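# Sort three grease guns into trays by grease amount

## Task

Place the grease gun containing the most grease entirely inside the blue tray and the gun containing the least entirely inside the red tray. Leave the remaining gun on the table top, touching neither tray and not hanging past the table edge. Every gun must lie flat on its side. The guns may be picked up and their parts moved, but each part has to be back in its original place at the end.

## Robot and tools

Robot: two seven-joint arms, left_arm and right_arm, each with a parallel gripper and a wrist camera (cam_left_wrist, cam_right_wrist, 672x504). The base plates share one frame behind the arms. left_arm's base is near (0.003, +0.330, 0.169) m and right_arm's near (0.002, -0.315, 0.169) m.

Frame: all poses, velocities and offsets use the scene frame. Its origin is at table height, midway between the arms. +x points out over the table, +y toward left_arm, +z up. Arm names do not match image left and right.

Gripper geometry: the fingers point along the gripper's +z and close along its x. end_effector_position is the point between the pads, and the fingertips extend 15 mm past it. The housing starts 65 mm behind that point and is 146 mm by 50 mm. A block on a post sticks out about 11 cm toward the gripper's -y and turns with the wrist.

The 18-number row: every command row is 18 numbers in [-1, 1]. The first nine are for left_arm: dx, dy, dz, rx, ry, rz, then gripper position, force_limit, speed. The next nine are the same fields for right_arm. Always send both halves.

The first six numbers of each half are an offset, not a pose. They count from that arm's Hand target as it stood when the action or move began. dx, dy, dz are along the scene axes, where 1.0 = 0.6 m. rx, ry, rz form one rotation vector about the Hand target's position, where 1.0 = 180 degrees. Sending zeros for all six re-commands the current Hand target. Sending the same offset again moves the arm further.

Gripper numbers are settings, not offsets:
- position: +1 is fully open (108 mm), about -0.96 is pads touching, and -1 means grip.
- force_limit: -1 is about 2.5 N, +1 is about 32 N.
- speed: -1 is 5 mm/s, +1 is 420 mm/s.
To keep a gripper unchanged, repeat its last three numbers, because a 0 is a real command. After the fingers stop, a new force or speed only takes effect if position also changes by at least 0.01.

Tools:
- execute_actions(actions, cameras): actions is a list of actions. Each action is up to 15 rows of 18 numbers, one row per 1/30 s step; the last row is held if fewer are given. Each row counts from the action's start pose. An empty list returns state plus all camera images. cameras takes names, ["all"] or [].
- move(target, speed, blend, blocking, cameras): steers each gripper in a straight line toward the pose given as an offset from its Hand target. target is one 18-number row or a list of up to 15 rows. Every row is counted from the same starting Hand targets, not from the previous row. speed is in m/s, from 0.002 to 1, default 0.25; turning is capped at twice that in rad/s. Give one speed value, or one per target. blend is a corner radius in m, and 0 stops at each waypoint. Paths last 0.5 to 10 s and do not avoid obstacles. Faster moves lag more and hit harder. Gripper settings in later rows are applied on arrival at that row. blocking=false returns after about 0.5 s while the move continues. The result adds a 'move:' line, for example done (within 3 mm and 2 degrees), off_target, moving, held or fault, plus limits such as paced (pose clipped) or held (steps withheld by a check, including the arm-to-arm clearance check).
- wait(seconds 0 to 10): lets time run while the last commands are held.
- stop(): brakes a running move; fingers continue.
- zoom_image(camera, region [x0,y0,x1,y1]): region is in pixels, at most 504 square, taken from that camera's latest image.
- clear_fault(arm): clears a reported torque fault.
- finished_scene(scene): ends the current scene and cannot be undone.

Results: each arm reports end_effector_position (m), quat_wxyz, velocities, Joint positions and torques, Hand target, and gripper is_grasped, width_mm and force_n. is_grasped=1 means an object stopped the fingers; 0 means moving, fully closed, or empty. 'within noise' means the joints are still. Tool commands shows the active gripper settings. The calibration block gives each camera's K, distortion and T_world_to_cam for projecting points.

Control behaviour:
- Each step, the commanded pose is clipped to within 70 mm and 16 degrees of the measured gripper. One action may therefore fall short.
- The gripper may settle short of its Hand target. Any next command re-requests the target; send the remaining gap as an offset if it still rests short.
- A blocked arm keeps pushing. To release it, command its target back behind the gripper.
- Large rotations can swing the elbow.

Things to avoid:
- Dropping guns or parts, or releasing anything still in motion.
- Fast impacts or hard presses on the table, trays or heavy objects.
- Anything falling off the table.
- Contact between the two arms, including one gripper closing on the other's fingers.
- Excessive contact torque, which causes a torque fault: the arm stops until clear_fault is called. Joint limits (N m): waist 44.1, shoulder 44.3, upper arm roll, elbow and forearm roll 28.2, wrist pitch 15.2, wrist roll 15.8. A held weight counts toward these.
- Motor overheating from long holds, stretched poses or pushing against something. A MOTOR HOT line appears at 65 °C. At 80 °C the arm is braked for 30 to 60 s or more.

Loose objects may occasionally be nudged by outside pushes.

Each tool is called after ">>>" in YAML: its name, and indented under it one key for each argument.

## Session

>>> execute_actions:
  actions: []

Scene clock: 0.00 s.
left_arm: end_effector_position=(+0.4418, +0.3866, +0.1466) width_mm=107.95 is_grasped=0 force_n=0.00 end_effector_quat_wxyz=(+0.476, +0.794, -0.215, -0.310) | right_arm: end_effector_position=(+0.3586, +0.1774, +0.2821) width_mm=108.14 is_grasped=0 force_n=0.00 end_effector_quat_wxyz=(-0.296, +0.681, +0.667, +0.060)
Joint positions: left_arm=[0.327 1.204 0.032 2.086 -0.377 1.962 3.257] | right_arm=[0.111 0.869 0.876 1.419 -0.172 0.722 1.682]
Joint velocities: within noise
Joint torques (N m): no reading
Motor temperatures (°C): left_arm=[32 33 31 38 36 30 41] | right_arm=[31 32 33 34 33 32 31]
Hand target: left_arm +0.4418, +0.3866, +0.1466; +0.476, +0.794, -0.215, -0.310 | right_arm +0.3586, +0.1774, +0.2821; -0.296, +0.681, +0.667, +0.060
Tool commands: left_gripper/position=+1.0 left_gripper/force_limit=+1.0 left_gripper/speed=+1.0 right_gripper/position=+1.0 right_gripper/force_limit=+1.0 right_gripper/speed=+1.0
camera_calibration:
cam_left_wrist: T_world_to_cam=[[0.700028, -0.646822, -0.302626, -0.0108002], [0.241363, -0.184533, 0.952728, -0.150093], [-0.67209, -0.739979, 0.02694, 0.702109], [0, 0, 0, 1]] pos_world=[0.515668, 0.484863, 0.120815]
cam_right_wrist: T_world_to_cam=[[0.0936599, 0.879393, 0.466793, -0.319644], [0.993083, -0.115866, 0.0190225, -0.316169], [0.0708136, 0.461783, -0.884162, 0.260486], [0, 0, 0, 1]] pos_world=[0.325474, 0.124172, 0.385534]

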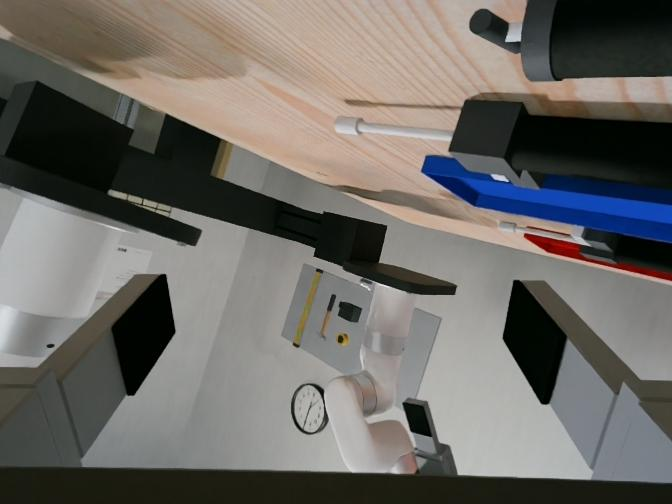

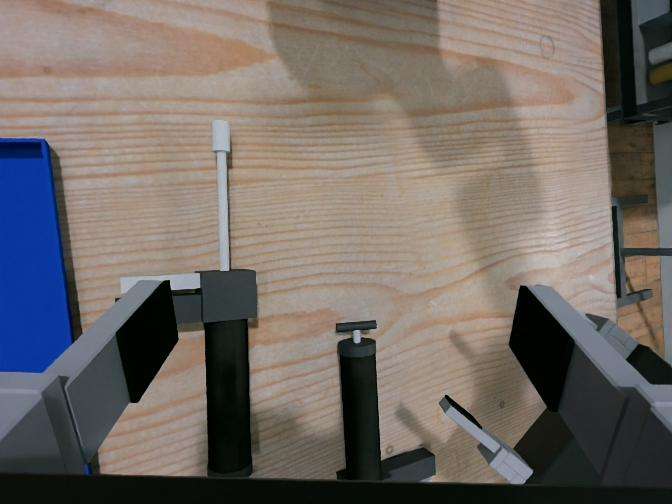

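>>> move:
  target:
    - [0,0,0.2,0,0,0,0.4,1,0,-0.02,-0.35,0.363,-0.16,-0.1,0.006,0.4,1,0]
    - [0.097,0.056,0.589,0.326,-0.212,0.147,0.4,1,0,-0.048,-0.712,0.363,-0.163,-0.108,0.006,0.4,1,0]
  speed: 0.4
  blend: 0.05
  cameras: ["all"]

Scene clock: 3.47 s.
left_arm: end_effector_position=(+0.5000, +0.4202, +0.5000) width_mm=75.00 is_grasped=0 force_n=0.00 end_effector_quat_wxyz=(+0.000, +1.000, +0.000, -0.001) | right_arm: end_effector_position=(+0.3298, -0.2497, +0.4999) width_mm=75.00 is_grasped=0 force_n=0.00 end_effector_quat_wxyz=(+0.001, +0.707, +0.707, +0.000)
Joint positions: left_arm=[-0.024 0.027 0.098 1.475 0.1 1.422 2.408] | right_arm=[-0.276 -0.558 0.499 0.948 0.151 1.445 0.91]
Joint torques (N m): left_arm=[-5.3 -28.24 -6.41 17.24 1.99 -4.78 -1.48] | right_arm=[-3.02 -13.16 -5.39 18.5 -4.03 -1.11 -1.75]
Hand target: left_arm +0.5000, +0.4202, +0.5000; +0.000, +1.000, +0.000, -0.001 | right_arm +0.3298, -0.2498, +0.4999; +0.001, +0.707, +0.707, +0.000
Off the commanded pose: left_arm 0.000 m, 0 deg | right_arm 0.000 m, 0 deg.
move: done; limits=paced
camera_calibration:
cam_left_wrist: T_world_to_cam=[[0.999708, 0.00807863, -0.0227938, -0.487872], [0.0163403, -0.920491, 0.390422, 0.208317], [-0.0178274, -0.39068, -0.920354, 0.756307], [0, 0, 0, 1]] pos_world=[0.497809, 0.491169, 0.603619]
cam_right_wrist: T_world_to_cam=[[-0.00391828, 0.999888, -0.0144263, 0.259871], [0.923716, 0.00914523, 0.38297, -0.469005], [0.383059, -0.0118252, -0.923648, 0.450899], [0, 0, 0, 1]] pos_world=[0.261524, -0.250221, 0.599836]

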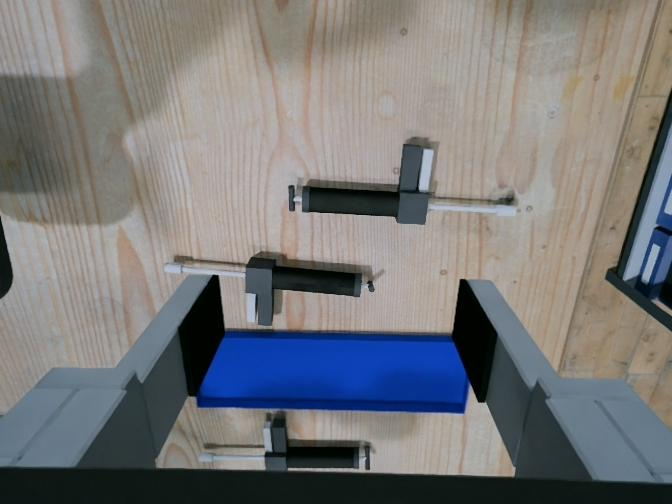

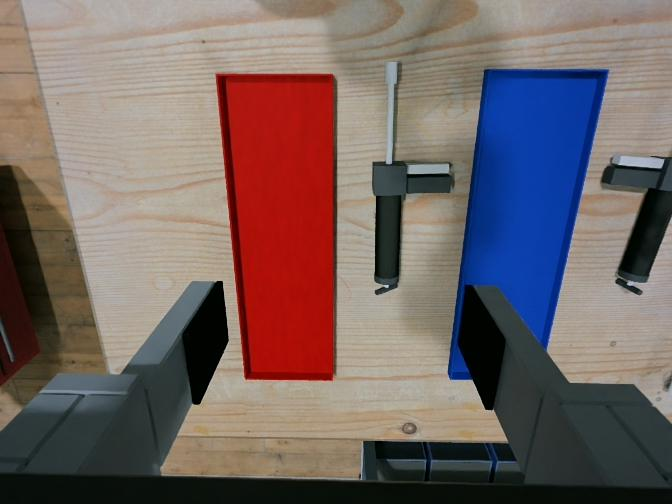

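>>> move:
  target: [-0.133,-0.4,-0.05,-0.5,0,0,0.4,1,-0.3,0.172,0.116,-0.5,0,0,0.008,0.4,1,-0.3]
  speed: 0.4
  cameras: ["cam_right_wrist"]

Scene clock: 6.70 s.
left_arm: end_effector_position=(+0.4202, +0.1802, +0.4701) width_mm=75.00 is_grasped=0 force_n=0.00 end_effector_quat_wxyz=(+0.707, +0.707, -0.001, +0.000) | right_arm: end_effector_position=(+0.4331, -0.1801, +0.1999) width_mm=75.00 is_grasped=0 force_n=0.00 end_effector_quat_wxyz=(+0.001, +0.698, +0.716, +0.000)
Joint positions: left_arm=[0 0.043 0.18 0.834 -1.382 1.624 3.172] | right_arm=[-0.274 0.39 0.62 0.869 -0.572 0.638 1.536]
Joint torques (N m): left_arm=[-5.05 -16.88 -6.17 13.73 -3.06 4.65 1.51] | right_arm=[6.35 -17.28 3.98 20.67 -4.11 -0.86 2.11]
Hand target: left_arm +0.4202, +0.1802, +0.4700; +0.707, +0.707, -0.001, +0.000 | right_arm +0.4330, -0.1802, +0.1999; +0.001, +0.698, +0.716, +0.000
Off the commanded pose: left_arm 0.000 m, 0 deg | right_arm 0.000 m, 0 deg.
move: done
camera_calibration:
cam_right_wrist: T_world_to_cam=[[-0.0289823, 0.999477, -0.0143193, 0.197191], [0.923132, 0.0322575, 0.383127, -0.445779], [0.383389, -0.00211477, -0.923585, 0.136665], [0, 0, 0, 1]] pos_world=[0.364833, -0.18242, 0.299836]
Images, in order (width x height): cam_right_wrist 672x504.

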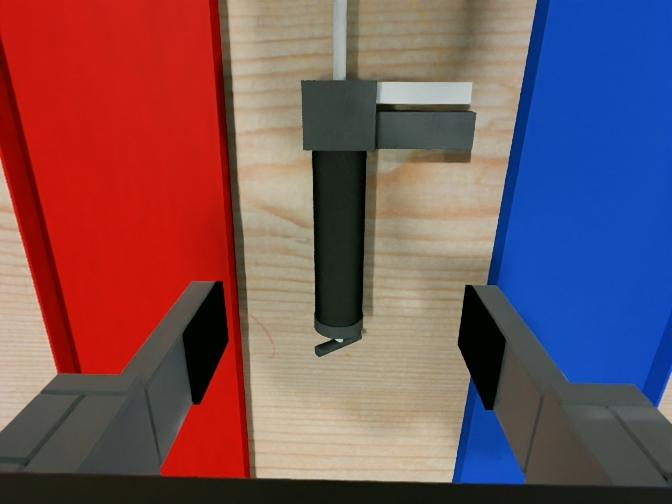

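>>> move:
  target: [0,0,0,0,0,0,0.4,1,-0.3,-0.005,-0.002,-0.289,0,0,0,0.4,1,-0.3]
  speed: 0.25

>>> execute_actions:
  actions:
    - [[0,0,0,0,0,0,0.4,1,-0.3,0,0,0,0,0,0,-1,1,-0.4]]
    - [[0,0,0,0,0,0,0.4,1,-0.3,0,0,0,0,0,0,-1,1,-0.4]]

>>> move:
  target:
    - [0,0,0,0,0,0,0.4,1,-0.3,0,0,0.3,0,0,0,-1,1,-0.4]
    - [0,0,0,0,0,0,0.4,1,-0.3,-0.0167,-0.03,0.4,0,0,0.4911,-1,1,-0.4]
  speed: 0.4
  blend: 0.05

>>> move:
  target: [0,0,0,0,0,0,0.4,1,-0.3,0,0.0487,0.07,0.5,0,0,-1,1,-0.4]
  speed: 0.4
  cameras: ["cam_left_wrist"]

Scene clock: 8.47 s.
left_arm: end_effector_position=(+0.4202, +0.1802, +0.4700) width_mm=75.00 is_grasped=0 force_n=0.00 end_effector_quat_wxyz=(+0.707, +0.707, -0.001, +0.000) | right_arm: end_effector_position=(+0.4301, -0.1814, +0.0266) width_mm=75.00 is_grasped=0 force_n=0.00 end_effector_quat_wxyz=(+0.001, +0.698, +0.716, +0.000)
Joint positions: left_arm=[0 0.043 0.18 0.834 -1.382 1.624 3.172] | right_arm=[-0.092 0.873 0.306 1.05 -1.08 0.386 1.899]
Joint torques (N m): left_arm=[-5.08 -16.85 -6.21 13.78 -3.09 4.55 1.5] | right_arm=[6.63 -23.22 4.73 14.05 -4.17 -3.55 1.9]
Hand target: left_arm +0.4202, +0.1802, +0.4700; +0.707, +0.707, -0.001, +0.000 | right_arm +0.4300, -0.1814, +0.0265; +0.001, +0.698, +0.716, +0.000
Off the commanded pose: left_arm 0.000 m, 0 deg | right_arm 0.000 m, 0 deg.
move: done

Scene clock: 9.67 s.
left_arm: end_effector_position=(+0.4202, +0.1802, +0.4700) width_mm=75.00 is_grasped=0 force_n=0.00 end_effector_quat_wxyz=(+0.707, +0.707, -0.001, +0.000) | right_arm: end_effector_position=(+0.4300, -0.1813, +0.0265) width_mm=35.10 is_grasped=1 force_n=47.24 end_effector_quat_wxyz=(+0.001, +0.698, +0.716, +0.000)
Joint positions: left_arm=[0 0.043 0.18 0.834 -1.382 1.624 3.172] | right_arm=[-0.092 0.873 0.306 1.05 -1.08 0.386 1.899]
Joint torques (N m): left_arm=[-5.09 -17.07 -6.01 13.79 -3 4.57 1.52] | right_arm=[2.93 -30.29 9.13 9.86 2.05 -1.95 0.81]
Hand target: left_arm +0.4202, +0.1802, +0.4700; +0.707, +0.707, -0.001, +0.000 | right_arm +0.4300, -0.1814, +0.0265; +0.001, +0.698, +0.716, +0.000
Off the commanded pose: left_arm 0.000 m, 0 deg | right_arm 0.000 m, 0 deg.

Scene clock: 12.70 s.
left_arm: end_effector_position=(+0.4202, +0.1802, +0.4700) width_mm=75.00 is_grasped=0 force_n=0.00 end_effector_quat_wxyz=(+0.707, +0.707, -0.001, +0.000) | right_arm: end_effector_position=(+0.4200, -0.1994, +0.2665) width_mm=35.10 is_grasped=1 force_n=47.19 end_effector_quat_wxyz=(+0.000, +0.002, +1.000, +0.001)
Joint positions: left_arm=[0 0.043 0.18 0.834 -1.382 1.624 3.172] | right_arm=[-0.589 0.176 0.941 0.813 -0.362 0.756 -0.181]
Joint torques (N m): left_arm=[-5.09 -17.02 -5.91 13.85 -3.11 4.59 1.44] | right_arm=[-1.91 -23.07 7.58 17.31 4.21 -4 -1.76]
Hand target: left_arm +0.4202, +0.1802, +0.4700; +0.707, +0.707, -0.001, +0.000 | right_arm +0.4200, -0.1994, +0.2665; +0.000, +0.002, +1.000, +0.001
Off the commanded pose: left_arm 0.000 m, 0 deg | right_arm 0.000 m, 0 deg.
move: done

Scene clock: 15.23 s.
left_arm: end_effector_position=(+0.4202, +0.1802, +0.4700) width_mm=75.00 is_grasped=0 force_n=0.00 end_effector_quat_wxyz=(+0.707, +0.707, -0.001, +0.000) | right_arm: end_effector_position=(+0.4200, -0.1701, +0.3085) width_mm=35.10 is_grasped=1 force_n=47.17 end_effector_quat_wxyz=(-0.001, +0.001, +0.707, +0.708)
Joint positions: left_arm=[0 0.043 0.18 0.834 -1.382 1.624 3.172] | right_arm=[-1.189 0.85 1.061 0.843 0.875 0.992 -1.71]
Joint torques (N m): left_arm=[-5.19 -16.86 -5.94 13.99 -3.06 4.51 1.46] | right_arm=[6.4 -11.91 14.05 12 -2.76 5.23 -1.71]
Hand target: left_arm +0.4202, +0.1802, +0.4700; +0.707, +0.707, -0.001, +0.000 | right_arm +0.4200, -0.1701, +0.3085; -0.001, +0.001, +0.707, +0.708
Off the commanded pose: left_arm 0.000 m, 0 deg | right_arm 0.000 m, 0 deg.
move: done
camera_calibration:
cam_left_wrist: T_world_to_cam=[[0.999709, -0.022699, -0.00811906, -0.408205], [0.0163382, 0.390303, 0.920542, -0.484929], [-0.0177265, -0.920407, 0.39056, 0.112793], [0, 0, 0, 1]] pos_world=[0.418009, 0.283818, 0.399031]
Images, in order (width x height): cam_left_wrist 672x504.

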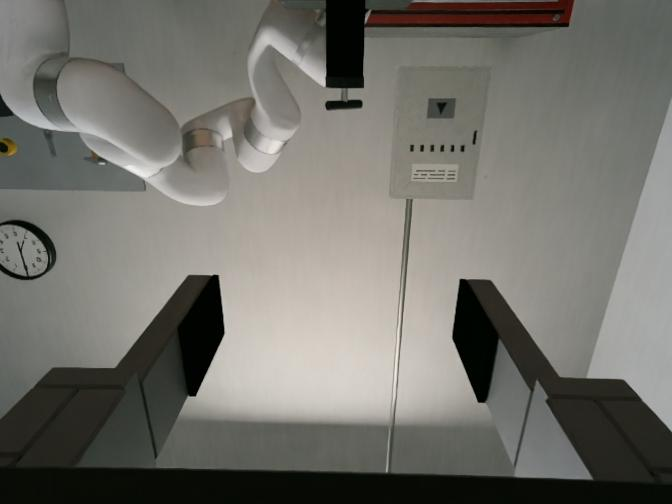

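>>> move:
  target: [-0.002,-0.584,-0.064,0,0,0,0.4,1,-0.3,0,0,0,0,0,0,-1,1,-0.4]
  speed: 0.3

>>> execute_actions:
  actions:
    - [[0,0,0,0,0,0,-1,0.5,-0.3,0,0,0,0,0,0,-1,1,-0.4]]
    - [[0,0,0,0,0,0,-1,0.5,-0.3,0,0,0,0,0,0,-1,1,-0.4]]

>>> move:
  target: [0,0,0.0667,0,0,0,-1,0.5,-0.3,0,0,0,0,0,0,-1,1,-0.4]
  speed: 0.05
  cameras: ["cam_left_wrist"]

Scene clock: 17.40 s.
left_arm: end_effector_position=(+0.4190, -0.1702, +0.4317) width_mm=75.00 is_grasped=0 force_n=0.00 end_effector_quat_wxyz=(+0.707, +0.707, -0.001, +0.000) | right_arm: end_effector_position=(+0.4200, -0.1701, +0.3085) width_mm=35.10 is_grasped=1 force_n=47.17 end_effector_quat_wxyz=(-0.001, +0.001, +0.707, +0.708)
Joint positions: left_arm=[-0.47 0.467 -0.21 1.196 -1.983 0.995 3.331] | right_arm=[-1.189 0.85 1.061 0.844 0.875 0.992 -1.71]
Joint torques (N m): left_arm=[-5.53 -25.68 -10.38 20.05 1.45 1.38 -1.48] | right_arm=[6.23 -12.32 13.91 12.03 -2.51 5.13 -1.7]
Hand target: left_arm +0.4190, -0.1702, +0.4316; +0.707, +0.707, -0.001, +0.000 | right_arm +0.4200, -0.1701, +0.3085; -0.001, +0.001, +0.707, +0.708
Off the commanded pose: left_arm 0.000 m, 0 deg | right_arm 0.000 m, 0 deg.
move: done

Scene clock: 18.60 s.
left_arm: end_effector_position=(+0.4190, -0.1702, +0.4316) width_mm=8.15 is_grasped=1 force_n=35.51 end_effector_quat_wxyz=(+0.707, +0.707, -0.001, +0.000) | right_arm: end_effector_position=(+0.4200, -0.1701, +0.3085) width_mm=35.10 is_grasped=1 force_n=47.02 end_effector_quat_wxyz=(-0.001, +0.001, +0.707, +0.708)
Joint positions: left_arm=[-0.47 0.467 -0.21 1.196 -1.983 0.995 3.331] | right_arm=[-1.189 0.85 1.061 0.844 0.875 0.992 -1.71]
Joint torques (N m): left_arm=[-3.78 -27.03 -9.76 15.48 1.1 2.84 -1.37] | right_arm=[3.43 -16.05 14.97 9.23 3.59 3.89 -0.62]
Hand target: left_arm +0.4190, -0.1702, +0.4316; +0.707, +0.707, -0.001, +0.000 | right_arm +0.4200, -0.1701, +0.3085; -0.001, +0.001, +0.707, +0.708
Off the commanded pose: left_arm 0.000 m, 0 deg | right_arm 0.000 m, 0 deg.

Scene clock: 19.77 s.
left_arm: end_effector_position=(+0.4190, -0.1702, +0.4716) width_mm=8.15 is_grasped=1 force_n=35.52 end_effector_quat_wxyz=(+0.707, +0.707, -0.001, +0.000) | right_arm: end_effector_position=(+0.4200, -0.1701, +0.3085) width_mm=35.10 is_grasped=1 force_n=47.16 end_effector_quat_wxyz=(-0.001, +0.001, +0.707, +0.708)
Joint positions: left_arm=[-0.477 0.394 -0.217 1.205 -1.958 0.959 3.246] | right_arm=[-1.189 0.85 1.061 0.844 0.875 0.992 -1.71]
Joint torques (N m): left_arm=[-5.99 -35.51 -10.56 21.99 1.4 1.92 -1.47] | right_arm=[1.61 -22.15 14.82 5.78 4.46 2.96 0.21]
Hand target: left_arm +0.4190, -0.1702, +0.4717; +0.707, +0.707, -0.001, +0.000 | right_arm +0.4200, -0.1701, +0.3085; -0.001, +0.001, +0.707, +0.708
Off the commanded pose: left_arm 0.000 m, 0 deg | right_arm 0.000 m, 0 deg.
move: done
camera_calibration:
cam_left_wrist: T_world_to_cam=[[0.999709, -0.0226999, -0.00812116, -0.414945], [0.0163404, 0.390303, 0.920542, -0.349621], [-0.0177265, -0.920407, 0.39056, -0.210364], [0, 0, 0, 1]] pos_world=[0.416809, -0.0665815, 0.400631]
Images, in order (width x height): cam_left_wrist 672x504.

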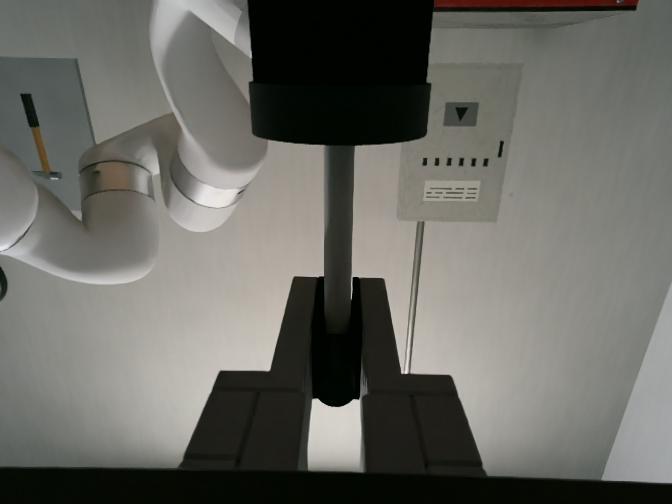

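Not low. Next .024.

>>> move:
  target: [0,0,0.04,0,0,0,-1,0.5,-0.3,0,0,0,0,0,0,-1,1,-0.4]
  speed: 0.05

Scene clock: 20.77 s.
left_arm: end_effector_position=(+0.4190, -0.1702, +0.4956) width_mm=8.15 is_grasped=1 force_n=35.52 end_effector_quat_wxyz=(+0.707, +0.707, -0.001, +0.000) | right_arm: end_effector_position=(+0.4200, -0.1702, +0.3085) width_mm=35.10 is_grasped=1 force_n=47.13 end_effector_quat_wxyz=(-0.001, +0.001, +0.707, +0.708)
Joint positions: left_arm=[-0.482 0.355 -0.221 1.216 -1.938 0.937 3.192] | right_arm=[-1.189 0.85 1.061 0.844 0.875 0.992 -1.71]
Joint torques (N m): left_arm=[-6.72 -49.06 -14.95 35.09 -0.42 7.81 -1.61] | right_arm=[5.53 -22.9 4.89 4.83 1.95 -3.43 -0.73]
Hand target: left_arm +0.4190, -0.1702, +0.4957; +0.707, +0.707, -0.001, +0.000 | right_arm +0.4200, -0.1701, +0.3085; -0.001, +0.001, +0.707, +0.708
Off the commanded pose: left_arm 0.000 m, 0 deg | right_arm 0.000 m, 0 deg.
move: done

>>> move:
  target: [0,0,-0.106,0,0,0,-1,0.5,-0.3,0,0,0,0,0,0,-1,1,-0.4]
  speed: 0.08

>>> execute_actions:
  actions:
    - [[0,0,0,0,0,0,0.4,0.5,0.0,0,0,0,0,0,0,-1,1,-0.4]]
  cameras: ["cam_left_wrist"]

>>> move:
  target:
    - [0.0,0.3,0,0,0,0,0.4,0.5,0,0,0,0,0,0,0,-1,1,-0.4]
    - [0,0.5,0,0.25,0,0,0.4,0.5,0,0,-0.05,0.1,-0.5,0,0,-1,1,-0.4]
    - [-0.01,0.604,-0.387,0.395,0.368,0.368,0.4,0.5,0,0.0167,-0.018,-0.18,-0.385,0.385,-0.385,-1,1,-0.4]
  speed: 0.4
  blend: 0.04
  cameras: ["all"]

Scene clock: 22.40 s.
left_arm: end_effector_position=(+0.4190, -0.1702, +0.4321) width_mm=8.15 is_grasped=1 force_n=35.52 end_effector_quat_wxyz=(+0.707, +0.707, -0.001, +0.000) | right_arm: end_effector_position=(+0.4200, -0.1701, +0.3085) width_mm=35.10 is_grasped=1 force_n=47.13 end_effector_quat_wxyz=(-0.001, +0.001, +0.707, +0.708)
Joint positions: left_arm=[-0.47 0.466 -0.211 1.196 -1.983 0.995 3.33] | right_arm=[-1.188 0.85 1.061 0.844 0.875 0.992 -1.711]
Joint torques (N m): left_arm=[0.72 -25.13 -3.55 19.4 -2.16 4.56 1.46] | right_arm=[-0.98 -13.79 18.93 6.85 -0.47 5.69 -1.02]
Motor temperatures (°C): left_arm=[32 34 31 43 36 30 42] | right_arm=[31 32 36 35 33 32 31]
Hand target: left_arm +0.4190, -0.1702, +0.4321; +0.707, +0.707, -0.001, +0.000 | right_arm +0.4200, -0.1701, +0.3085; -0.001, +0.001, +0.707, +0.708
Off the commanded pose: left_arm 0.000 m, 0 deg | right_arm 0.000 m, 0 deg.
move: done

Scene clock: 23.10 s.
left_arm: end_effector_position=(+0.4190, -0.1702, +0.4320) width_mm=74.99 is_grasped=0 force_n=0.00 end_effector_quat_wxyz=(+0.707, +0.707, -0.001, +0.000) | right_arm: end_effector_position=(+0.4200, -0.1701, +0.3086) width_mm=35.10 is_grasped=1 force_n=47.17 end_effector_quat_wxyz=(-0.001, +0.001, +0.707, +0.708)
Joint positions: left_arm=[-0.47 0.466 -0.21 1.196 -1.983 0.995 3.33] | right_arm=[-1.188 0.85 1.061 0.844 0.875 0.992 -1.711]
Joint torques (N m): left_arm=[-0.32 -27.75 -5.56 20 -2.05 4.53 1.53] | right_arm=[-1.57 -12.95 15.24 8.98 3.17 3.76 -1.01]
Hand target: left_arm +0.4190, -0.1702, +0.4321; +0.707, +0.707, -0.001, +0.000 | right_arm +0.4200, -0.1701, +0.3085; -0.001, +0.001, +0.707, +0.708
Off the commanded pose: left_arm 0.000 m, 0 deg | right_arm 0.000 m, 0 deg.
camera_calibration:
cam_left_wrist: T_world_to_cam=[[0.999709, -0.0226999, -0.00812116, -0.415267], [0.0163404, 0.390303, 0.920542, -0.313168], [-0.0177265, -0.920407, 0.39056, -0.194898], [0, 0, 0, 1]] pos_world=[0.416809, -0.0665815, 0.361031]
Images, in order (width x height): cam_left_wrist 672x504.

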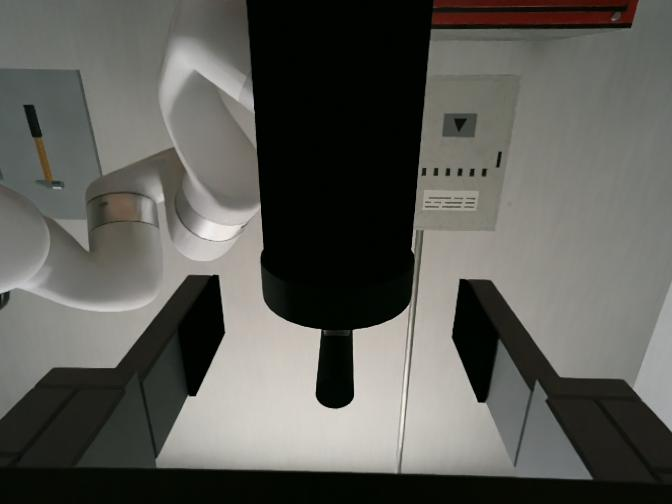

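Scene clock: 28.27 s.
left_arm: end_effector_position=(+0.4130, +0.1922, +0.1999) width_mm=75.00 is_grasped=0 force_n=0.00 end_effector_quat_wxyz=(+0.001, +0.732, +0.681, -0.001) | right_arm: end_effector_position=(+0.4300, -0.1809, +0.2005) width_mm=35.10 is_grasped=1 force_n=46.94 end_effector_quat_wxyz=(+0.001, +0.708, +0.706, +0.000)
Joint positions: left_arm=[-0.24 0.268 -0.106 0.775 0.257 0.537 0.283] | right_arm=[-1.493 -1.069 1.791 0.926 1.167 1.05 0.382]
Joint torques (N m): left_arm=[-5.41 -19.4 -1.03 16.69 1.98 -1.02 -1.47] | right_arm=[-1.77 12.32 -16.05 15.84 4.22 -3.58 2.03]
Hand target: left_arm +0.4130, +0.1922, +0.1999; +0.001, +0.732, +0.681, -0.001 | right_arm +0.4300, -0.1809, +0.2005; +0.001, +0.708, +0.706, +0.000
Off the commanded pose: left_arm 0.000 m, 0 deg | right_arm 0.000 m, 0 deg.
move: done
camera_calibration:
cam_left_wrist: T_world_to_cam=[[0.0634686, 0.997705, -0.0235736, -0.209228], [0.919012, -0.0492206, 0.391144, -0.423358], [0.389086, -0.0464898, -0.920027, 0.155168], [0, 0, 0, 1]] pos_world=[0.341977, 0.195124, 0.30342]
cam_right_wrist: T_world_to_cam=[[-0.000671611, 0.999891, -0.0147303, 0.18587], [0.923806, 0.00626003, 0.38281, -0.448129], [0.382861, -0.0133508, -0.92371, 0.136568], [0, 0, 0, 1]] pos_world=[0.361823, -0.181221, 0.300436]

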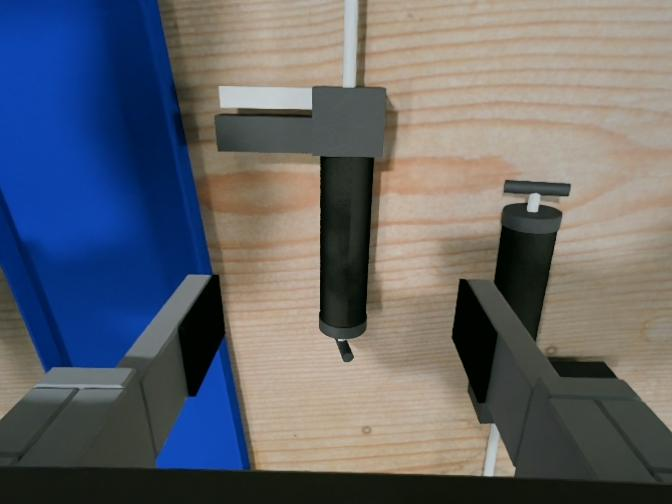

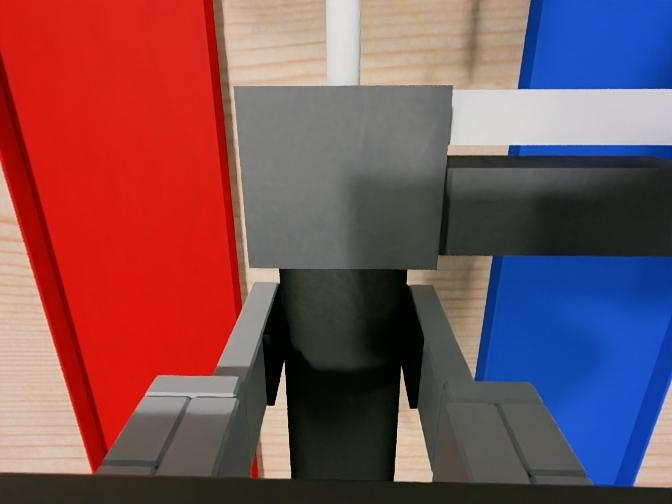

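>>> move:
  target:
    - [0.002,0.001,-0.18,0,0,0,0.4,0.5,0,0,0,-0.18,0,0,0,-1,1,-0.4]
    - [0.002,0.001,-0.289,0,0,0,0.4,0.5,0,0,0,-0.29,0,0,0,-1,1,-0.4]
  speed: [0.3,0.15]

>>> execute_actions:
  actions:
    - [[0,0,0,0,0,0,-1,1,-0.4,0,0,0,0,0,0,0.2,1,-0.4]]
    - [[0,0,0,0,0,0,-1,1,-0.4,0,0,0,0,0,0,0.2,1,-0.4]]

Scene clock: 30.37 s.
left_arm: end_effector_position=(+0.4142, +0.1928, +0.0265) width_mm=75.00 is_grasped=0 force_n=0.00 end_effector_quat_wxyz=(+0.001, +0.732, +0.681, -0.001) | right_arm: end_effector_position=(+0.4302, -0.1809, +0.0267) width_mm=35.10 is_grasped=1 force_n=46.91 end_effector_quat_wxyz=(+0.001, +0.708, +0.706, +0.000)
Joint positions: left_arm=[-0.313 0.801 0.055 0.923 0.459 0.144 0.119] | right_arm=[-1.746 -1.337 2.187 1.089 1.544 0.845 0.229]
Joint torques (N m): left_arm=[-5.57 -24.44 -0.35 11.04 1.98 -4.66 -1.63] | right_arm=[-3 13.64 -9.6 9.22 4.97 -3.14 -1.84]
Hand target: left_arm +0.4142, +0.1928, +0.0265; +0.001, +0.732, +0.681, -0.001 | right_arm +0.4300, -0.1809, +0.0265; +0.001, +0.708, +0.706, +0.000
Off the commanded pose: left_arm 0.000 m, 0 deg | right_arm 0.000 m, 0 deg.
move: done

Scene clock: 31.57 s.
left_arm: end_effector_position=(+0.4142, +0.1928, +0.0264) width_mm=34.82 is_grasped=1 force_n=51.53 end_effector_quat_wxyz=(+0.001, +0.732, +0.681, -0.001) | right_arm: end_effector_position=(+0.4301, -0.1810, +0.0265) width_mm=63.99 is_grasped=0 force_n=0.00 end_effector_quat_wxyz=(+0.001, +0.708, +0.706, +0.000)
Joint positions: left_arm=[-0.313 0.801 0.055 0.923 0.459 0.144 0.119] | right_arm=[-1.747 -1.338 2.188 1.089 1.544 0.845 0.229]
Joint torques (N m): left_arm=[0.17 -30.32 -7.12 10.02 0.19 -2.21 -0.68] | right_arm=[2.06 28.86 -18.26 -0.28 -1.98 -0.99 -1.45]
Hand target: left_arm +0.4142, +0.1928, +0.0265; +0.001, +0.732, +0.681, -0.001 | right_arm +0.4300, -0.1809, +0.0265; +0.001, +0.708, +0.706, +0.000
Off the commanded pose: left_arm 0.000 m, 0 deg | right_arm 0.000 m, 0 deg.

>>> move:
  target:
    - [0,0,0.3,0,0,0,-1,1,-0.4,0,0,0.35,0,0,0,0.2,1,-0.4]
    - [0.0097,0.03,0.4,0,0,-0.4767,-1,1,-0.4,-0.0167,-0.05,0.55,0,0,0.49,0.4,1,-0.4]
  speed: 0.4
  blend: 0.04

>>> move:
  target: [0,-0.068,0.07,-0.5,0,0,-1,1,-0.4,0,0.15,0.13,0.5,0,0,0.4,1,-0.4]
  speed: 0.4
  cameras: ["all"]

Scene clock: 35.60 s.
left_arm: end_effector_position=(+0.4200, +0.2108, +0.2665) width_mm=34.83 is_grasped=1 force_n=51.49 end_effector_quat_wxyz=(+0.000, +1.000, +0.001, -0.001) | right_arm: end_effector_position=(+0.4200, -0.2109, +0.3565) width_mm=74.99 is_grasped=0 force_n=0.00 end_effector_quat_wxyz=(+0.000, +0.017, +1.000, +0.001)
Joint positions: left_arm=[-0.077 0.107 -0.255 0.808 0.195 0.73 1.868] | right_arm=[-1.219 -0.655 1.396 0.935 0.601 1.137 -0.908]
Joint torques (N m): left_arm=[0.82 -28.86 -7.63 21.13 -1.54 -1.67 1.44] | right_arm=[5.91 10.97 -12.93 15.1 -3.96 -0.95 -1.77]
Hand target: left_arm +0.4200, +0.2108, +0.2665; +0.000, +1.000, +0.001, -0.001 | right_arm +0.4200, -0.2109, +0.3565; +0.000, +0.017, +1.000, +0.001
Off the commanded pose: left_arm 0.000 m, 0 deg | right_arm 0.000 m, 0 deg.
move: done

Scene clock: 38.17 s.
left_arm: end_effector_position=(+0.4200, +0.1700, +0.3085) width_mm=34.83 is_grasped=1 force_n=51.45 end_effector_quat_wxyz=(+0.707, +0.707, +0.000, -0.001) | right_arm: end_effector_position=(+0.4200, -0.1209, +0.4345) width_mm=74.99 is_grasped=0 force_n=0.00 end_effector_quat_wxyz=(-0.012, +0.013, +0.707, +0.707)
Joint positions: left_arm=[0.365 0.471 -0.197 0.884 -1.326 1.472 3.516] | right_arm=[-1.051 0.236 1.062 0.802 1.361 1.343 -1.631]
Joint torques (N m): left_arm=[0.76 -22.65 -12.2 14.01 -1.41 7.47 1.42] | right_arm=[6.1 -7.54 3.5 21.46 0.61 3.84 -1.78]
Hand target: left_arm +0.4200, +0.1700, +0.3085; +0.707, +0.707, +0.000, -0.001 | right_arm +0.4200, -0.1209, +0.4345; -0.012, +0.013, +0.707, +0.707
Off the commanded pose: left_arm 0.000 m, 0 deg | right_arm 0.000 m, 0 deg.
move: done
camera_calibration:
cam_left_wrist: T_world_to_cam=[[0.999676, -0.0235075, -0.00971392, -0.408933], [0.0181394, 0.391166, 0.920141, -0.333084], [-0.0178305, -0.92002, 0.391466, 0.166238], [0, 0, 0, 1]] pos_world=[0.417807, 0.27362, 0.237436]
cam_right_wrist: T_world_to_cam=[[-0.999416, 0.0148814, 0.0307615, 0.409896], [0.0227266, -0.382797, 0.923553, -0.432347], [0.0255192, 0.923713, 0.382235, 0.0533011], [0, 0, 0, 1]] pos_world=[0.418122, -0.220836, 0.366313]

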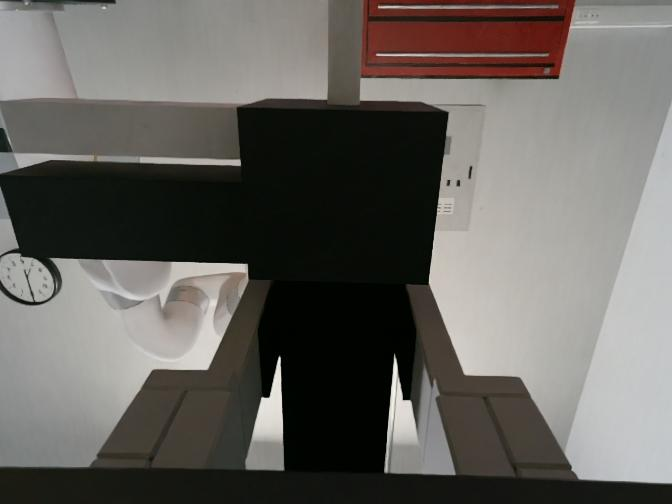

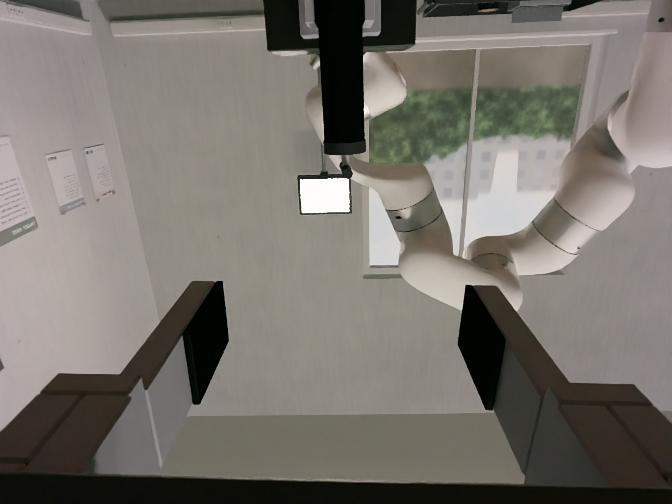

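>>> move:
  target: [0,0,0,0,0,0,-1,1,-0.4,-0.004,0.485,0.011,0,0,0,0.4,1,-0.4]
  speed: 0.3

>>> execute_actions:
  actions:
    - [[0,0,0,0,0,0,-1,1,-0.4,0,0,0,0,0,0,-1,0.5,-0.3]]
    - [[0,0,0,0,0,0,-1,1,-0.4,0,0,0,0,0,0,-1,0.5,-0.3]]
  cameras: ["cam_right_wrist"]

>>> move:
  target: [0,0,0,0,0,0,-1,1,-0.4,0,0,0.0333,0,0,0,-1,0.5,-0.3]
  speed: 0.05

>>> move:
  target: [0,0,0,0,0,0,-1,1,-0.4,0,0,0.0333,0,0,0,-1,0.5,-0.3]
  speed: 0.05
  cameras: ["cam_right_wrist"]

Scene clock: 40.20 s.
left_arm: end_effector_position=(+0.4200, +0.1700, +0.3085) width_mm=34.83 is_grasped=1 force_n=51.45 end_effector_quat_wxyz=(+0.707, +0.707, +0.000, -0.001) | right_arm: end_effector_position=(+0.4176, +0.1700, +0.4411) width_mm=74.99 is_grasped=0 force_n=0.00 end_effector_quat_wxyz=(-0.012, +0.013, +0.707, +0.707)
Joint positions: left_arm=[0.365 0.471 -0.197 0.884 -1.326 1.472 3.516] | right_arm=[-0.216 0.714 1.065 1.187 1.73 0.603 -1.832]
Joint torques (N m): left_arm=[0.64 -22.77 -11.52 14.03 0.59 7.34 1.42] | right_arm=[7.03 -18.1 11.8 20.83 -4.32 1.41 2.18]
Hand target: left_arm +0.4200, +0.1700, +0.3085; +0.707, +0.707, +0.000, -0.001 | right_arm +0.4176, +0.1701, +0.4411; -0.012, +0.013, +0.707, +0.707
Off the commanded pose: left_arm 0.000 m, 0 deg | right_arm 0.000 m, 0 deg.
move: done

Scene clock: 41.40 s.
left_arm: end_effector_position=(+0.4200, +0.1700, +0.3085) width_mm=34.83 is_grasped=1 force_n=52.75 end_effector_quat_wxyz=(+0.707, +0.707, -0.001, -0.001) | right_arm: end_effector_position=(+0.4176, +0.1701, +0.4411) width_mm=8.36 is_grasped=1 force_n=34.17 end_effector_quat_wxyz=(-0.012, +0.013, +0.707, +0.707)
Joint positions: left_arm=[0.365 0.471 -0.197 0.884 -1.326 1.472 3.516] | right_arm=[-0.216 0.714 1.065 1.188 1.729 0.603 -1.832]
Joint torques (N m): left_arm=[0.27 -25.14 -6.18 14.06 -3.53 4.29 -1.88] | right_arm=[6.1 -18.13 18.26 8.37 -4.4 4.25 1.85]
Hand target: left_arm +0.4200, +0.1700, +0.3085; +0.707, +0.707, +0.000, -0.001 | right_arm +0.4176, +0.1701, +0.4411; -0.012, +0.013, +0.707, +0.707
Off the commanded pose: left_arm 0.000 m, 0 deg | right_arm 0.000 m, 0 deg.
camera_calibration:
cam_right_wrist: T_world_to_cam=[[-0.999418, 0.0147933, 0.030725, 0.403086], [0.0227323, -0.382589, 0.923639, -0.327083], [0.0254188, 0.9238, 0.38203, -0.217759], [0, 0, 0, 1]] pos_world=[0.415822, 0.0700642, 0.372912]
Images, in order (width x height): cam_right_wrist 672x504.

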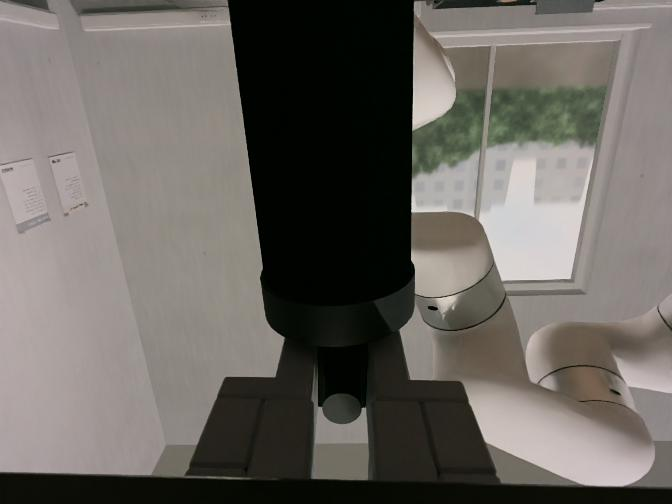

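Scene clock: 42.23 s.
left_arm: end_effector_position=(+0.4200, +0.1700, +0.3085) width_mm=34.83 is_grasped=1 force_n=52.39 end_effector_quat_wxyz=(+0.707, +0.707, +0.000, -0.001) | right_arm: end_effector_position=(+0.4176, +0.1701, +0.4611) width_mm=8.36 is_grasped=1 force_n=34.17 end_effector_quat_wxyz=(-0.012, +0.013, +0.707, +0.707)
Joint positions: left_arm=[0.365 0.471 -0.197 0.884 -1.326 1.472 3.516] | right_arm=[-0.228 0.673 1.088 1.19 1.724 0.597 -1.782]
Joint torques (N m): left_arm=[0.42 -27.69 -4.11 14.17 -3.21 3.17 -2.31] | right_arm=[-0.04 -29.17 18.56 20.6 -4.81 2.39 1.95]
Hand target: left_arm +0.4200, +0.1700, +0.3085; +0.707, +0.707, +0.000, -0.001 | right_arm +0.4176, +0.1701, +0.4611; -0.012, +0.013, +0.707, +0.707
Off the commanded pose: left_arm 0.000 m, 0 deg | right_arm 0.000 m, 0 deg.
move: done

Scene clock: 43.07 s.
left_arm: end_effector_position=(+0.4200, +0.1700, +0.3084) width_mm=34.84 is_grasped=1 force_n=51.98 end_effector_quat_wxyz=(+0.707, +0.707, +0.000, -0.001) | right_arm: end_effector_position=(+0.4176, +0.1701, +0.4811) width_mm=8.36 is_grasped=1 force_n=34.15 end_effector_quat_wxyz=(-0.012, +0.013, +0.707, +0.707)
Joint positions: left_arm=[0.365 0.471 -0.197 0.884 -1.326 1.472 3.516] | right_arm=[-0.24 0.634 1.111 1.195 1.715 0.593 -1.73]
Joint torques (N m): left_arm=[0.14 -30.29 -4.71 14.06 -2.73 2.99 -2.05] | right_arm=[-0.56 -28.51 17.6 22.3 -4.55 2.15 1.86]
Hand target: left_arm +0.4200, +0.1700, +0.3085; +0.707, +0.707, +0.000, -0.001 | right_arm +0.4176, +0.1701, +0.4811; -0.012, +0.013, +0.707, +0.707
Off the commanded pose: left_arm 0.000 m, 0 deg | right_arm 0.000 m, 0 deg.
move: done
camera_calibration:
cam_right_wrist: T_world_to_cam=[[-0.999421, 0.0146989, 0.0306886, 0.401781], [0.0227314, -0.382707, 0.92359, -0.363867], [0.0253205, 0.923753, 0.382151, -0.233098], [0, 0, 0, 1]] pos_world=[0.415722, 0.0701642, 0.412812]
Images, in order (width x height): cam_right_wrist 672x504.

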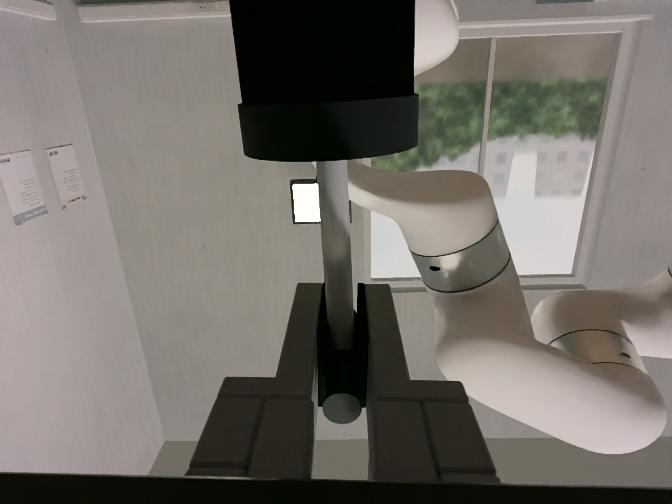

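>>> move:
  target: [0,0,0,0,0,0,-1,1,-0.4,0,0,0.045,0,0,0,-1,0.5,-0.3]
  speed: 0.05

Scene clock: 44.17 s.
left_arm: end_effector_position=(+0.4200, +0.1700, +0.3085) width_mm=34.84 is_grasped=1 force_n=51.56 end_effector_quat_wxyz=(+0.707, +0.707, +0.000, -0.001) | right_arm: end_effector_position=(+0.4176, +0.1701, +0.5081) width_mm=8.36 is_grasped=1 force_n=34.16 end_effector_quat_wxyz=(-0.012, +0.013, +0.707, +0.707)
Joint positions: left_arm=[0.365 0.471 -0.197 0.884 -1.326 1.472 3.516] | right_arm=[-0.255 0.581 1.139 1.207 1.699 0.588 -1.655]
Joint torques (N m): left_arm=[-0.71 -30.29 -5.51 13.7 -2.18 3.05 -1.67] | right_arm=[-1.04 -27.86 16.45 24.28 -4.43 1.88 2.11]
Hand target: left_arm +0.4200, +0.1700, +0.3085; +0.707, +0.707, +0.000, -0.001 | right_arm +0.4176, +0.1701, +0.5081; -0.012, +0.013, +0.707, +0.707
Off the commanded pose: left_arm 0.000 m, 0 deg | right_arm 0.000 m, 0 deg.
move: done

>>> move:
  target: [0,0,0,0,0,0,-1,1,-0.4,0,0,-0.111,0,0,0,-1,0.5,-0.3]
  speed: 0.08

>>> execute_actions:
  actions:
    - [[0,0,0,0,0,0,-1,1,-0.4,0,0,0,0,0,0,0.4,0.5,0]]
  cameras: ["cam_right_wrist"]

>>> move:
  target:
    - [0,0,0,0,0,0,-1,1,-0.4,0,-0.4,0,0,0,0,0.4,0.5,0]
    - [0.02,0.0,0.1,0.5,0,0,-1,1,-0.4,0,-0.8,-0.05,0,0,0,0.4,0.5,0]
    - [0.058,-0.333,-0.15,0.385,-0.385,-0.385,-1,1,-0.4,0,-0.83,-0.05,0,0,0,0.4,0.5,0]
  speed: 0.4
  blend: 0.04
  cameras: ["cam_left_wrist"]

Scene clock: 46.20 s.
left_arm: end_effector_position=(+0.4200, +0.1700, +0.3085) width_mm=34.84 is_grasped=1 force_n=52.89 end_effector_quat_wxyz=(+0.707, +0.707, -0.001, -0.001) | right_arm: end_effector_position=(+0.4176, +0.1701, +0.4415) width_mm=8.36 is_grasped=1 force_n=34.18 end_effector_quat_wxyz=(-0.012, +0.013, +0.707, +0.707)
Joint positions: left_arm=[0.365 0.471 -0.197 0.884 -1.326 1.472 3.516] | right_arm=[-0.216 0.713 1.066 1.187 1.729 0.602 -1.831]
Joint torques (N m): left_arm=[0.71 -29.81 -9.81 12.34 -0.68 6.75 -1.08] | right_arm=[8.68 -17.81 13.27 16.52 3.44 4.46 -1.68]
Hand target: left_arm +0.4200, +0.1700, +0.3085; +0.707, +0.707, +0.000, -0.001 | right_arm +0.4176, +0.1701, +0.4415; -0.012, +0.013, +0.707, +0.707
Off the commanded pose: left_arm 0.000 m, 0 deg | right_arm 0.000 m, 0 deg.
move: done

Scene clock: 46.90 s.
left_arm: end_effector_position=(+0.4200, +0.1700, +0.3085) width_mm=34.84 is_grasped=1 force_n=50.54 end_effector_quat_wxyz=(+0.707, +0.707, +0.000, -0.001) | right_arm: end_effector_position=(+0.4175, +0.1701, +0.4415) width_mm=74.99 is_grasped=0 force_n=0.00 end_effector_quat_wxyz=(-0.012, +0.013, +0.707, +0.707)
Joint positions: left_arm=[0.365 0.471 -0.197 0.884 -1.326 1.472 3.516] | right_arm=[-0.216 0.713 1.066 1.188 1.729 0.603 -1.831]
Joint torques (N m): left_arm=[0.27 -29.63 -8.75 12.1 -0.25 5.97 -0.73] | right_arm=[-0.53 -26.11 11.89 20.74 3.92 3.36 -1.58]
Hand target: left_arm +0.4200, +0.1700, +0.3085; +0.707, +0.707, +0.000, -0.001 | right_arm +0.4176, +0.1701, +0.4415; -0.012, +0.013, +0.707, +0.707
Off the commanded pose: left_arm 0.000 m, 0 deg | right_arm 0.000 m, 0 deg.
camera_calibration:
cam_right_wrist: T_world_to_cam=[[-0.999419, 0.0145286, 0.0308348, 0.402853], [0.0229293, -0.382795, 0.923549, -0.327352], [0.0252213, 0.923719, 0.382239, -0.217951], [0, 0, 0, 1]] pos_world=[0.415621, 0.0701643, 0.373213]
Images, in order (width x height): cam_right_wrist 672x504.

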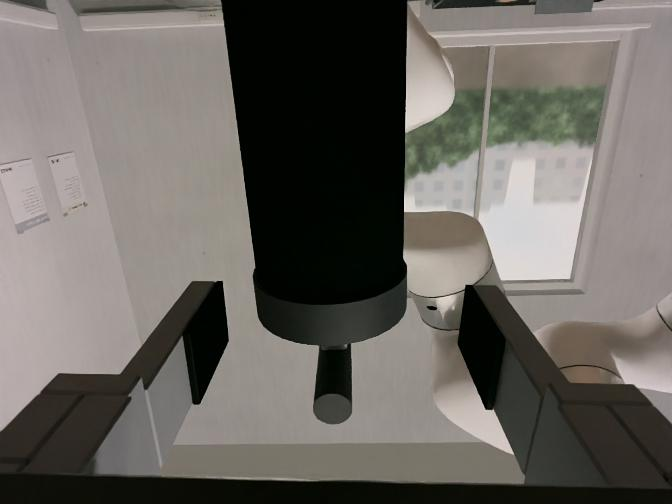

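Scene clock: 52.03 s.
left_arm: end_effector_position=(+0.4548, -0.0298, +0.2185) width_mm=34.85 is_grasped=1 force_n=50.40 end_effector_quat_wxyz=(-0.001, +0.707, -0.707, -0.001) | right_arm: end_effector_position=(+0.4176, -0.3279, +0.4115) width_mm=74.99 is_grasped=0 force_n=0.00 end_effector_quat_wxyz=(-0.012, +0.013, +0.707, +0.707)
Joint positions: left_arm=[-0.231 0.764 -0.569 1.466 0.607 0.938 2.842] | right_arm=[-1.308 0.426 0.848 1.034 0.912 1.636 -1.563]
Joint torques (N m): left_arm=[-6.2 -31.71 -20.52 20.34 2.13 -1.84 1.47] | right_arm=[-2.34 -14.5 5.58 19.39 -1.78 3.65 2.05]
Hand target: left_arm +0.4548, -0.0298, +0.2185; -0.001, +0.707, -0.707, -0.001 | right_arm +0.4176, -0.3279, +0.4115; -0.012, +0.013, +0.707, +0.707
Off the commanded pose: left_arm 0.000 m, 0 deg | right_arm 0.000 m, 0 deg.
move: done; limits=paced
camera_calibration:
cam_left_wrist: T_world_to_cam=[[0.00947417, -0.999671, -0.0238331, -0.0249033], [-0.920304, -0.0180387, 0.390787, 0.357577], [-0.391088, 0.0182313, -0.920173, 0.50257], [0, 0, 0, 1]] pos_world=[0.525865, -0.0276074, 0.322122]
Images, in order (width x height): cam_left_wrist 672x504.

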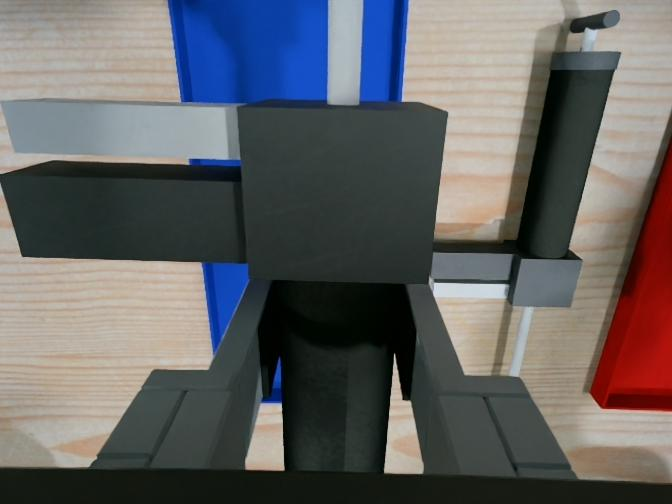

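>>> move:
  target:
    - [-0.008,0.013,-0.2,0,0,0,-1,1,-0.4,0,0,0,0,0,0,0.4,0.5,0]
    - [-0.008,0.013,-0.3145,0,0,0,-1,1,-0.4,0,0,0,0,0,0,0.4,0.5,0]
  speed: [0.25,0.12]
  cameras: ["cam_left_wrist"]

Scene clock: 54.33 s.
left_arm: end_effector_position=(+0.4501, -0.0220, +0.0298) width_mm=34.85 is_grasped=1 force_n=50.36 end_effector_quat_wxyz=(-0.001, +0.707, -0.707, -0.001) | right_arm: end_effector_position=(+0.4176, -0.3279, +0.4115) width_mm=74.99 is_grasped=0 force_n=0.00 end_effector_quat_wxyz=(-0.012, +0.013, +0.707, +0.707)
Joint positions: left_arm=[-0.304 1.139 -0.388 1.56 0.808 0.652 2.737] | right_arm=[-1.308 0.426 0.848 1.034 0.912 1.636 -1.563]
Joint torques (N m): left_arm=[-6.37 -34.32 -14.05 16.31 2.18 -5.4 -0.09] | right_arm=[-2.49 -14.64 5.62 19.31 -1.74 3.59 2]
Hand target: left_arm +0.4500, -0.0220, +0.0298; -0.001, +0.707, -0.707, -0.001 | right_arm +0.4176, -0.3279, +0.4115; -0.012, +0.013, +0.707, +0.707
Off the commanded pose: left_arm 0.000 m, 0 deg | right_arm 0.000 m, 0 deg.
move: done
camera_calibration:
cam_left_wrist: T_world_to_cam=[[0.00960631, -0.999671, -0.0237782, -0.0216337], [-0.920318, -0.0181382, 0.39075, 0.427051], [-0.391053, 0.0181299, -0.92019, 0.326896], [0, 0, 0, 1]] pos_world=[0.521064, -0.0198072, 0.133422]
Images, in order (width x height): cam_left_wrist 672x504.

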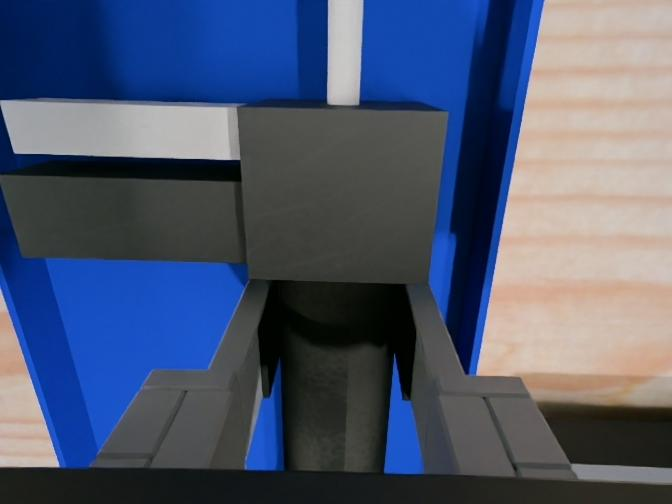

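>>> execute_actions:
  actions:
    - [[0,0,0,0,0,0,-0.2,1,-0.5,0,0,0,0,0,0,0.4,0.5,0]]
    - [[0,0,0,0,0,0,-0.2,1,-0.5,0,0,0,0,0,0,0.4,0.5,0]]

>>> move:
  target:
    - [0,0,0.3,0,0,0,-0.2,1,-0.5,0,0,0,0,0,0,0.4,0.5,0]
    - [0.175,0.563,0.28,0,0,-0.017,0.4,1,-0.4,0,0,0,0,0,0,0.4,0.5,0]
  speed: 0.4
  blend: 0.04
  cameras: ["cam_left_wrist"]

Scene clock: 56.03 s.
left_arm: end_effector_position=(+0.4500, -0.0220, +0.0298) width_mm=42.00 is_grasped=0 force_n=0.00 end_effector_quat_wxyz=(-0.001, +0.707, -0.707, -0.001) | right_arm: end_effector_position=(+0.4176, -0.3279, +0.4115) width_mm=74.99 is_grasped=0 force_n=0.00 end_effector_quat_wxyz=(-0.012, +0.013, +0.707, +0.707)
Joint positions: left_arm=[-0.304 1.139 -0.388 1.56 0.808 0.652 2.737] | right_arm=[-1.308 0.426 0.848 1.034 0.912 1.636 -1.563]
Joint torques (N m): left_arm=[-4.68 -34.88 -12.63 10.23 0.57 -2.45 1.37] | right_arm=[-2.25 -14.4 5.6 19.46 -1.79 3.58 2.02]
Hand target: left_arm +0.4500, -0.0220, +0.0298; -0.001, +0.707, -0.707, -0.001 | right_arm +0.4176, -0.3279, +0.4115; -0.012, +0.013, +0.707, +0.707
Off the commanded pose: left_arm 0.000 m, 0 deg | right_arm 0.000 m, 0 deg.

Scene clock: 58.50 s.
left_arm: end_effector_position=(+0.5550, +0.3158, +0.1978) width_mm=74.99 is_grasped=0 force_n=0.00 end_effector_quat_wxyz=(-0.001, +0.688, -0.725, -0.001) | right_arm: end_effector_position=(+0.4176, -0.3279, +0.4115) width_mm=74.99 is_grasped=0 force_n=0.00 end_effector_quat_wxyz=(-0.012, +0.013, +0.707, +0.707)
Joint positions: left_arm=[0.374 0.579 -0.471 1.248 0.524 0.774 3.556] | right_arm=[-1.308 0.426 0.848 1.034 0.912 1.636 -1.563]
Joint torques (N m): left_arm=[0.36 -26.05 -13.19 17.84 -1.57 -1.24 1.42] | right_arm=[-2.43 -14.41 5.56 19.31 -1.73 3.56 1.99]
Hand target: left_arm +0.5550, +0.3158, +0.1978; -0.001, +0.688, -0.725, -0.001 | right_arm +0.4176, -0.3279, +0.4115; -0.012, +0.013, +0.707, +0.707
Off the commanded pose: left_arm 0.000 m, 0 deg | right_arm 0.000 m, 0 deg.
move: done
camera_calibration:
cam_left_wrist: T_world_to_cam=[[-0.0440078, -0.998747, -0.0238377, 0.348549], [-0.919935, 0.031207, 0.390826, 0.44836], [-0.389593, 0.0391286, -0.920156, 0.508875], [0, 0, 0, 1]] pos_world=[0.626055, 0.314209, 0.301322]
Images, in order (width x height): cam_left_wrist 672x504.

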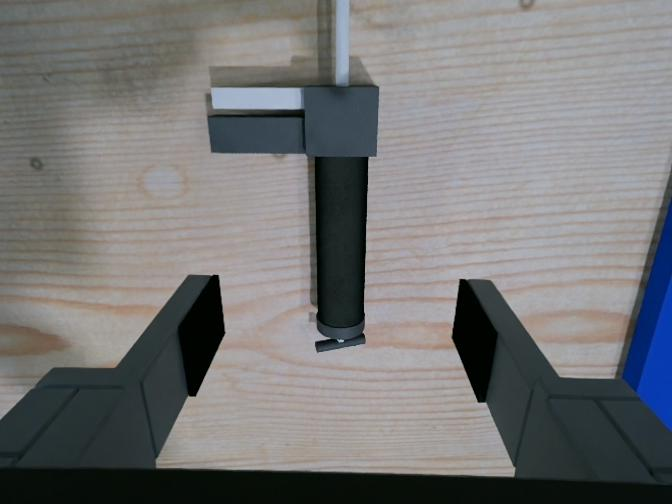

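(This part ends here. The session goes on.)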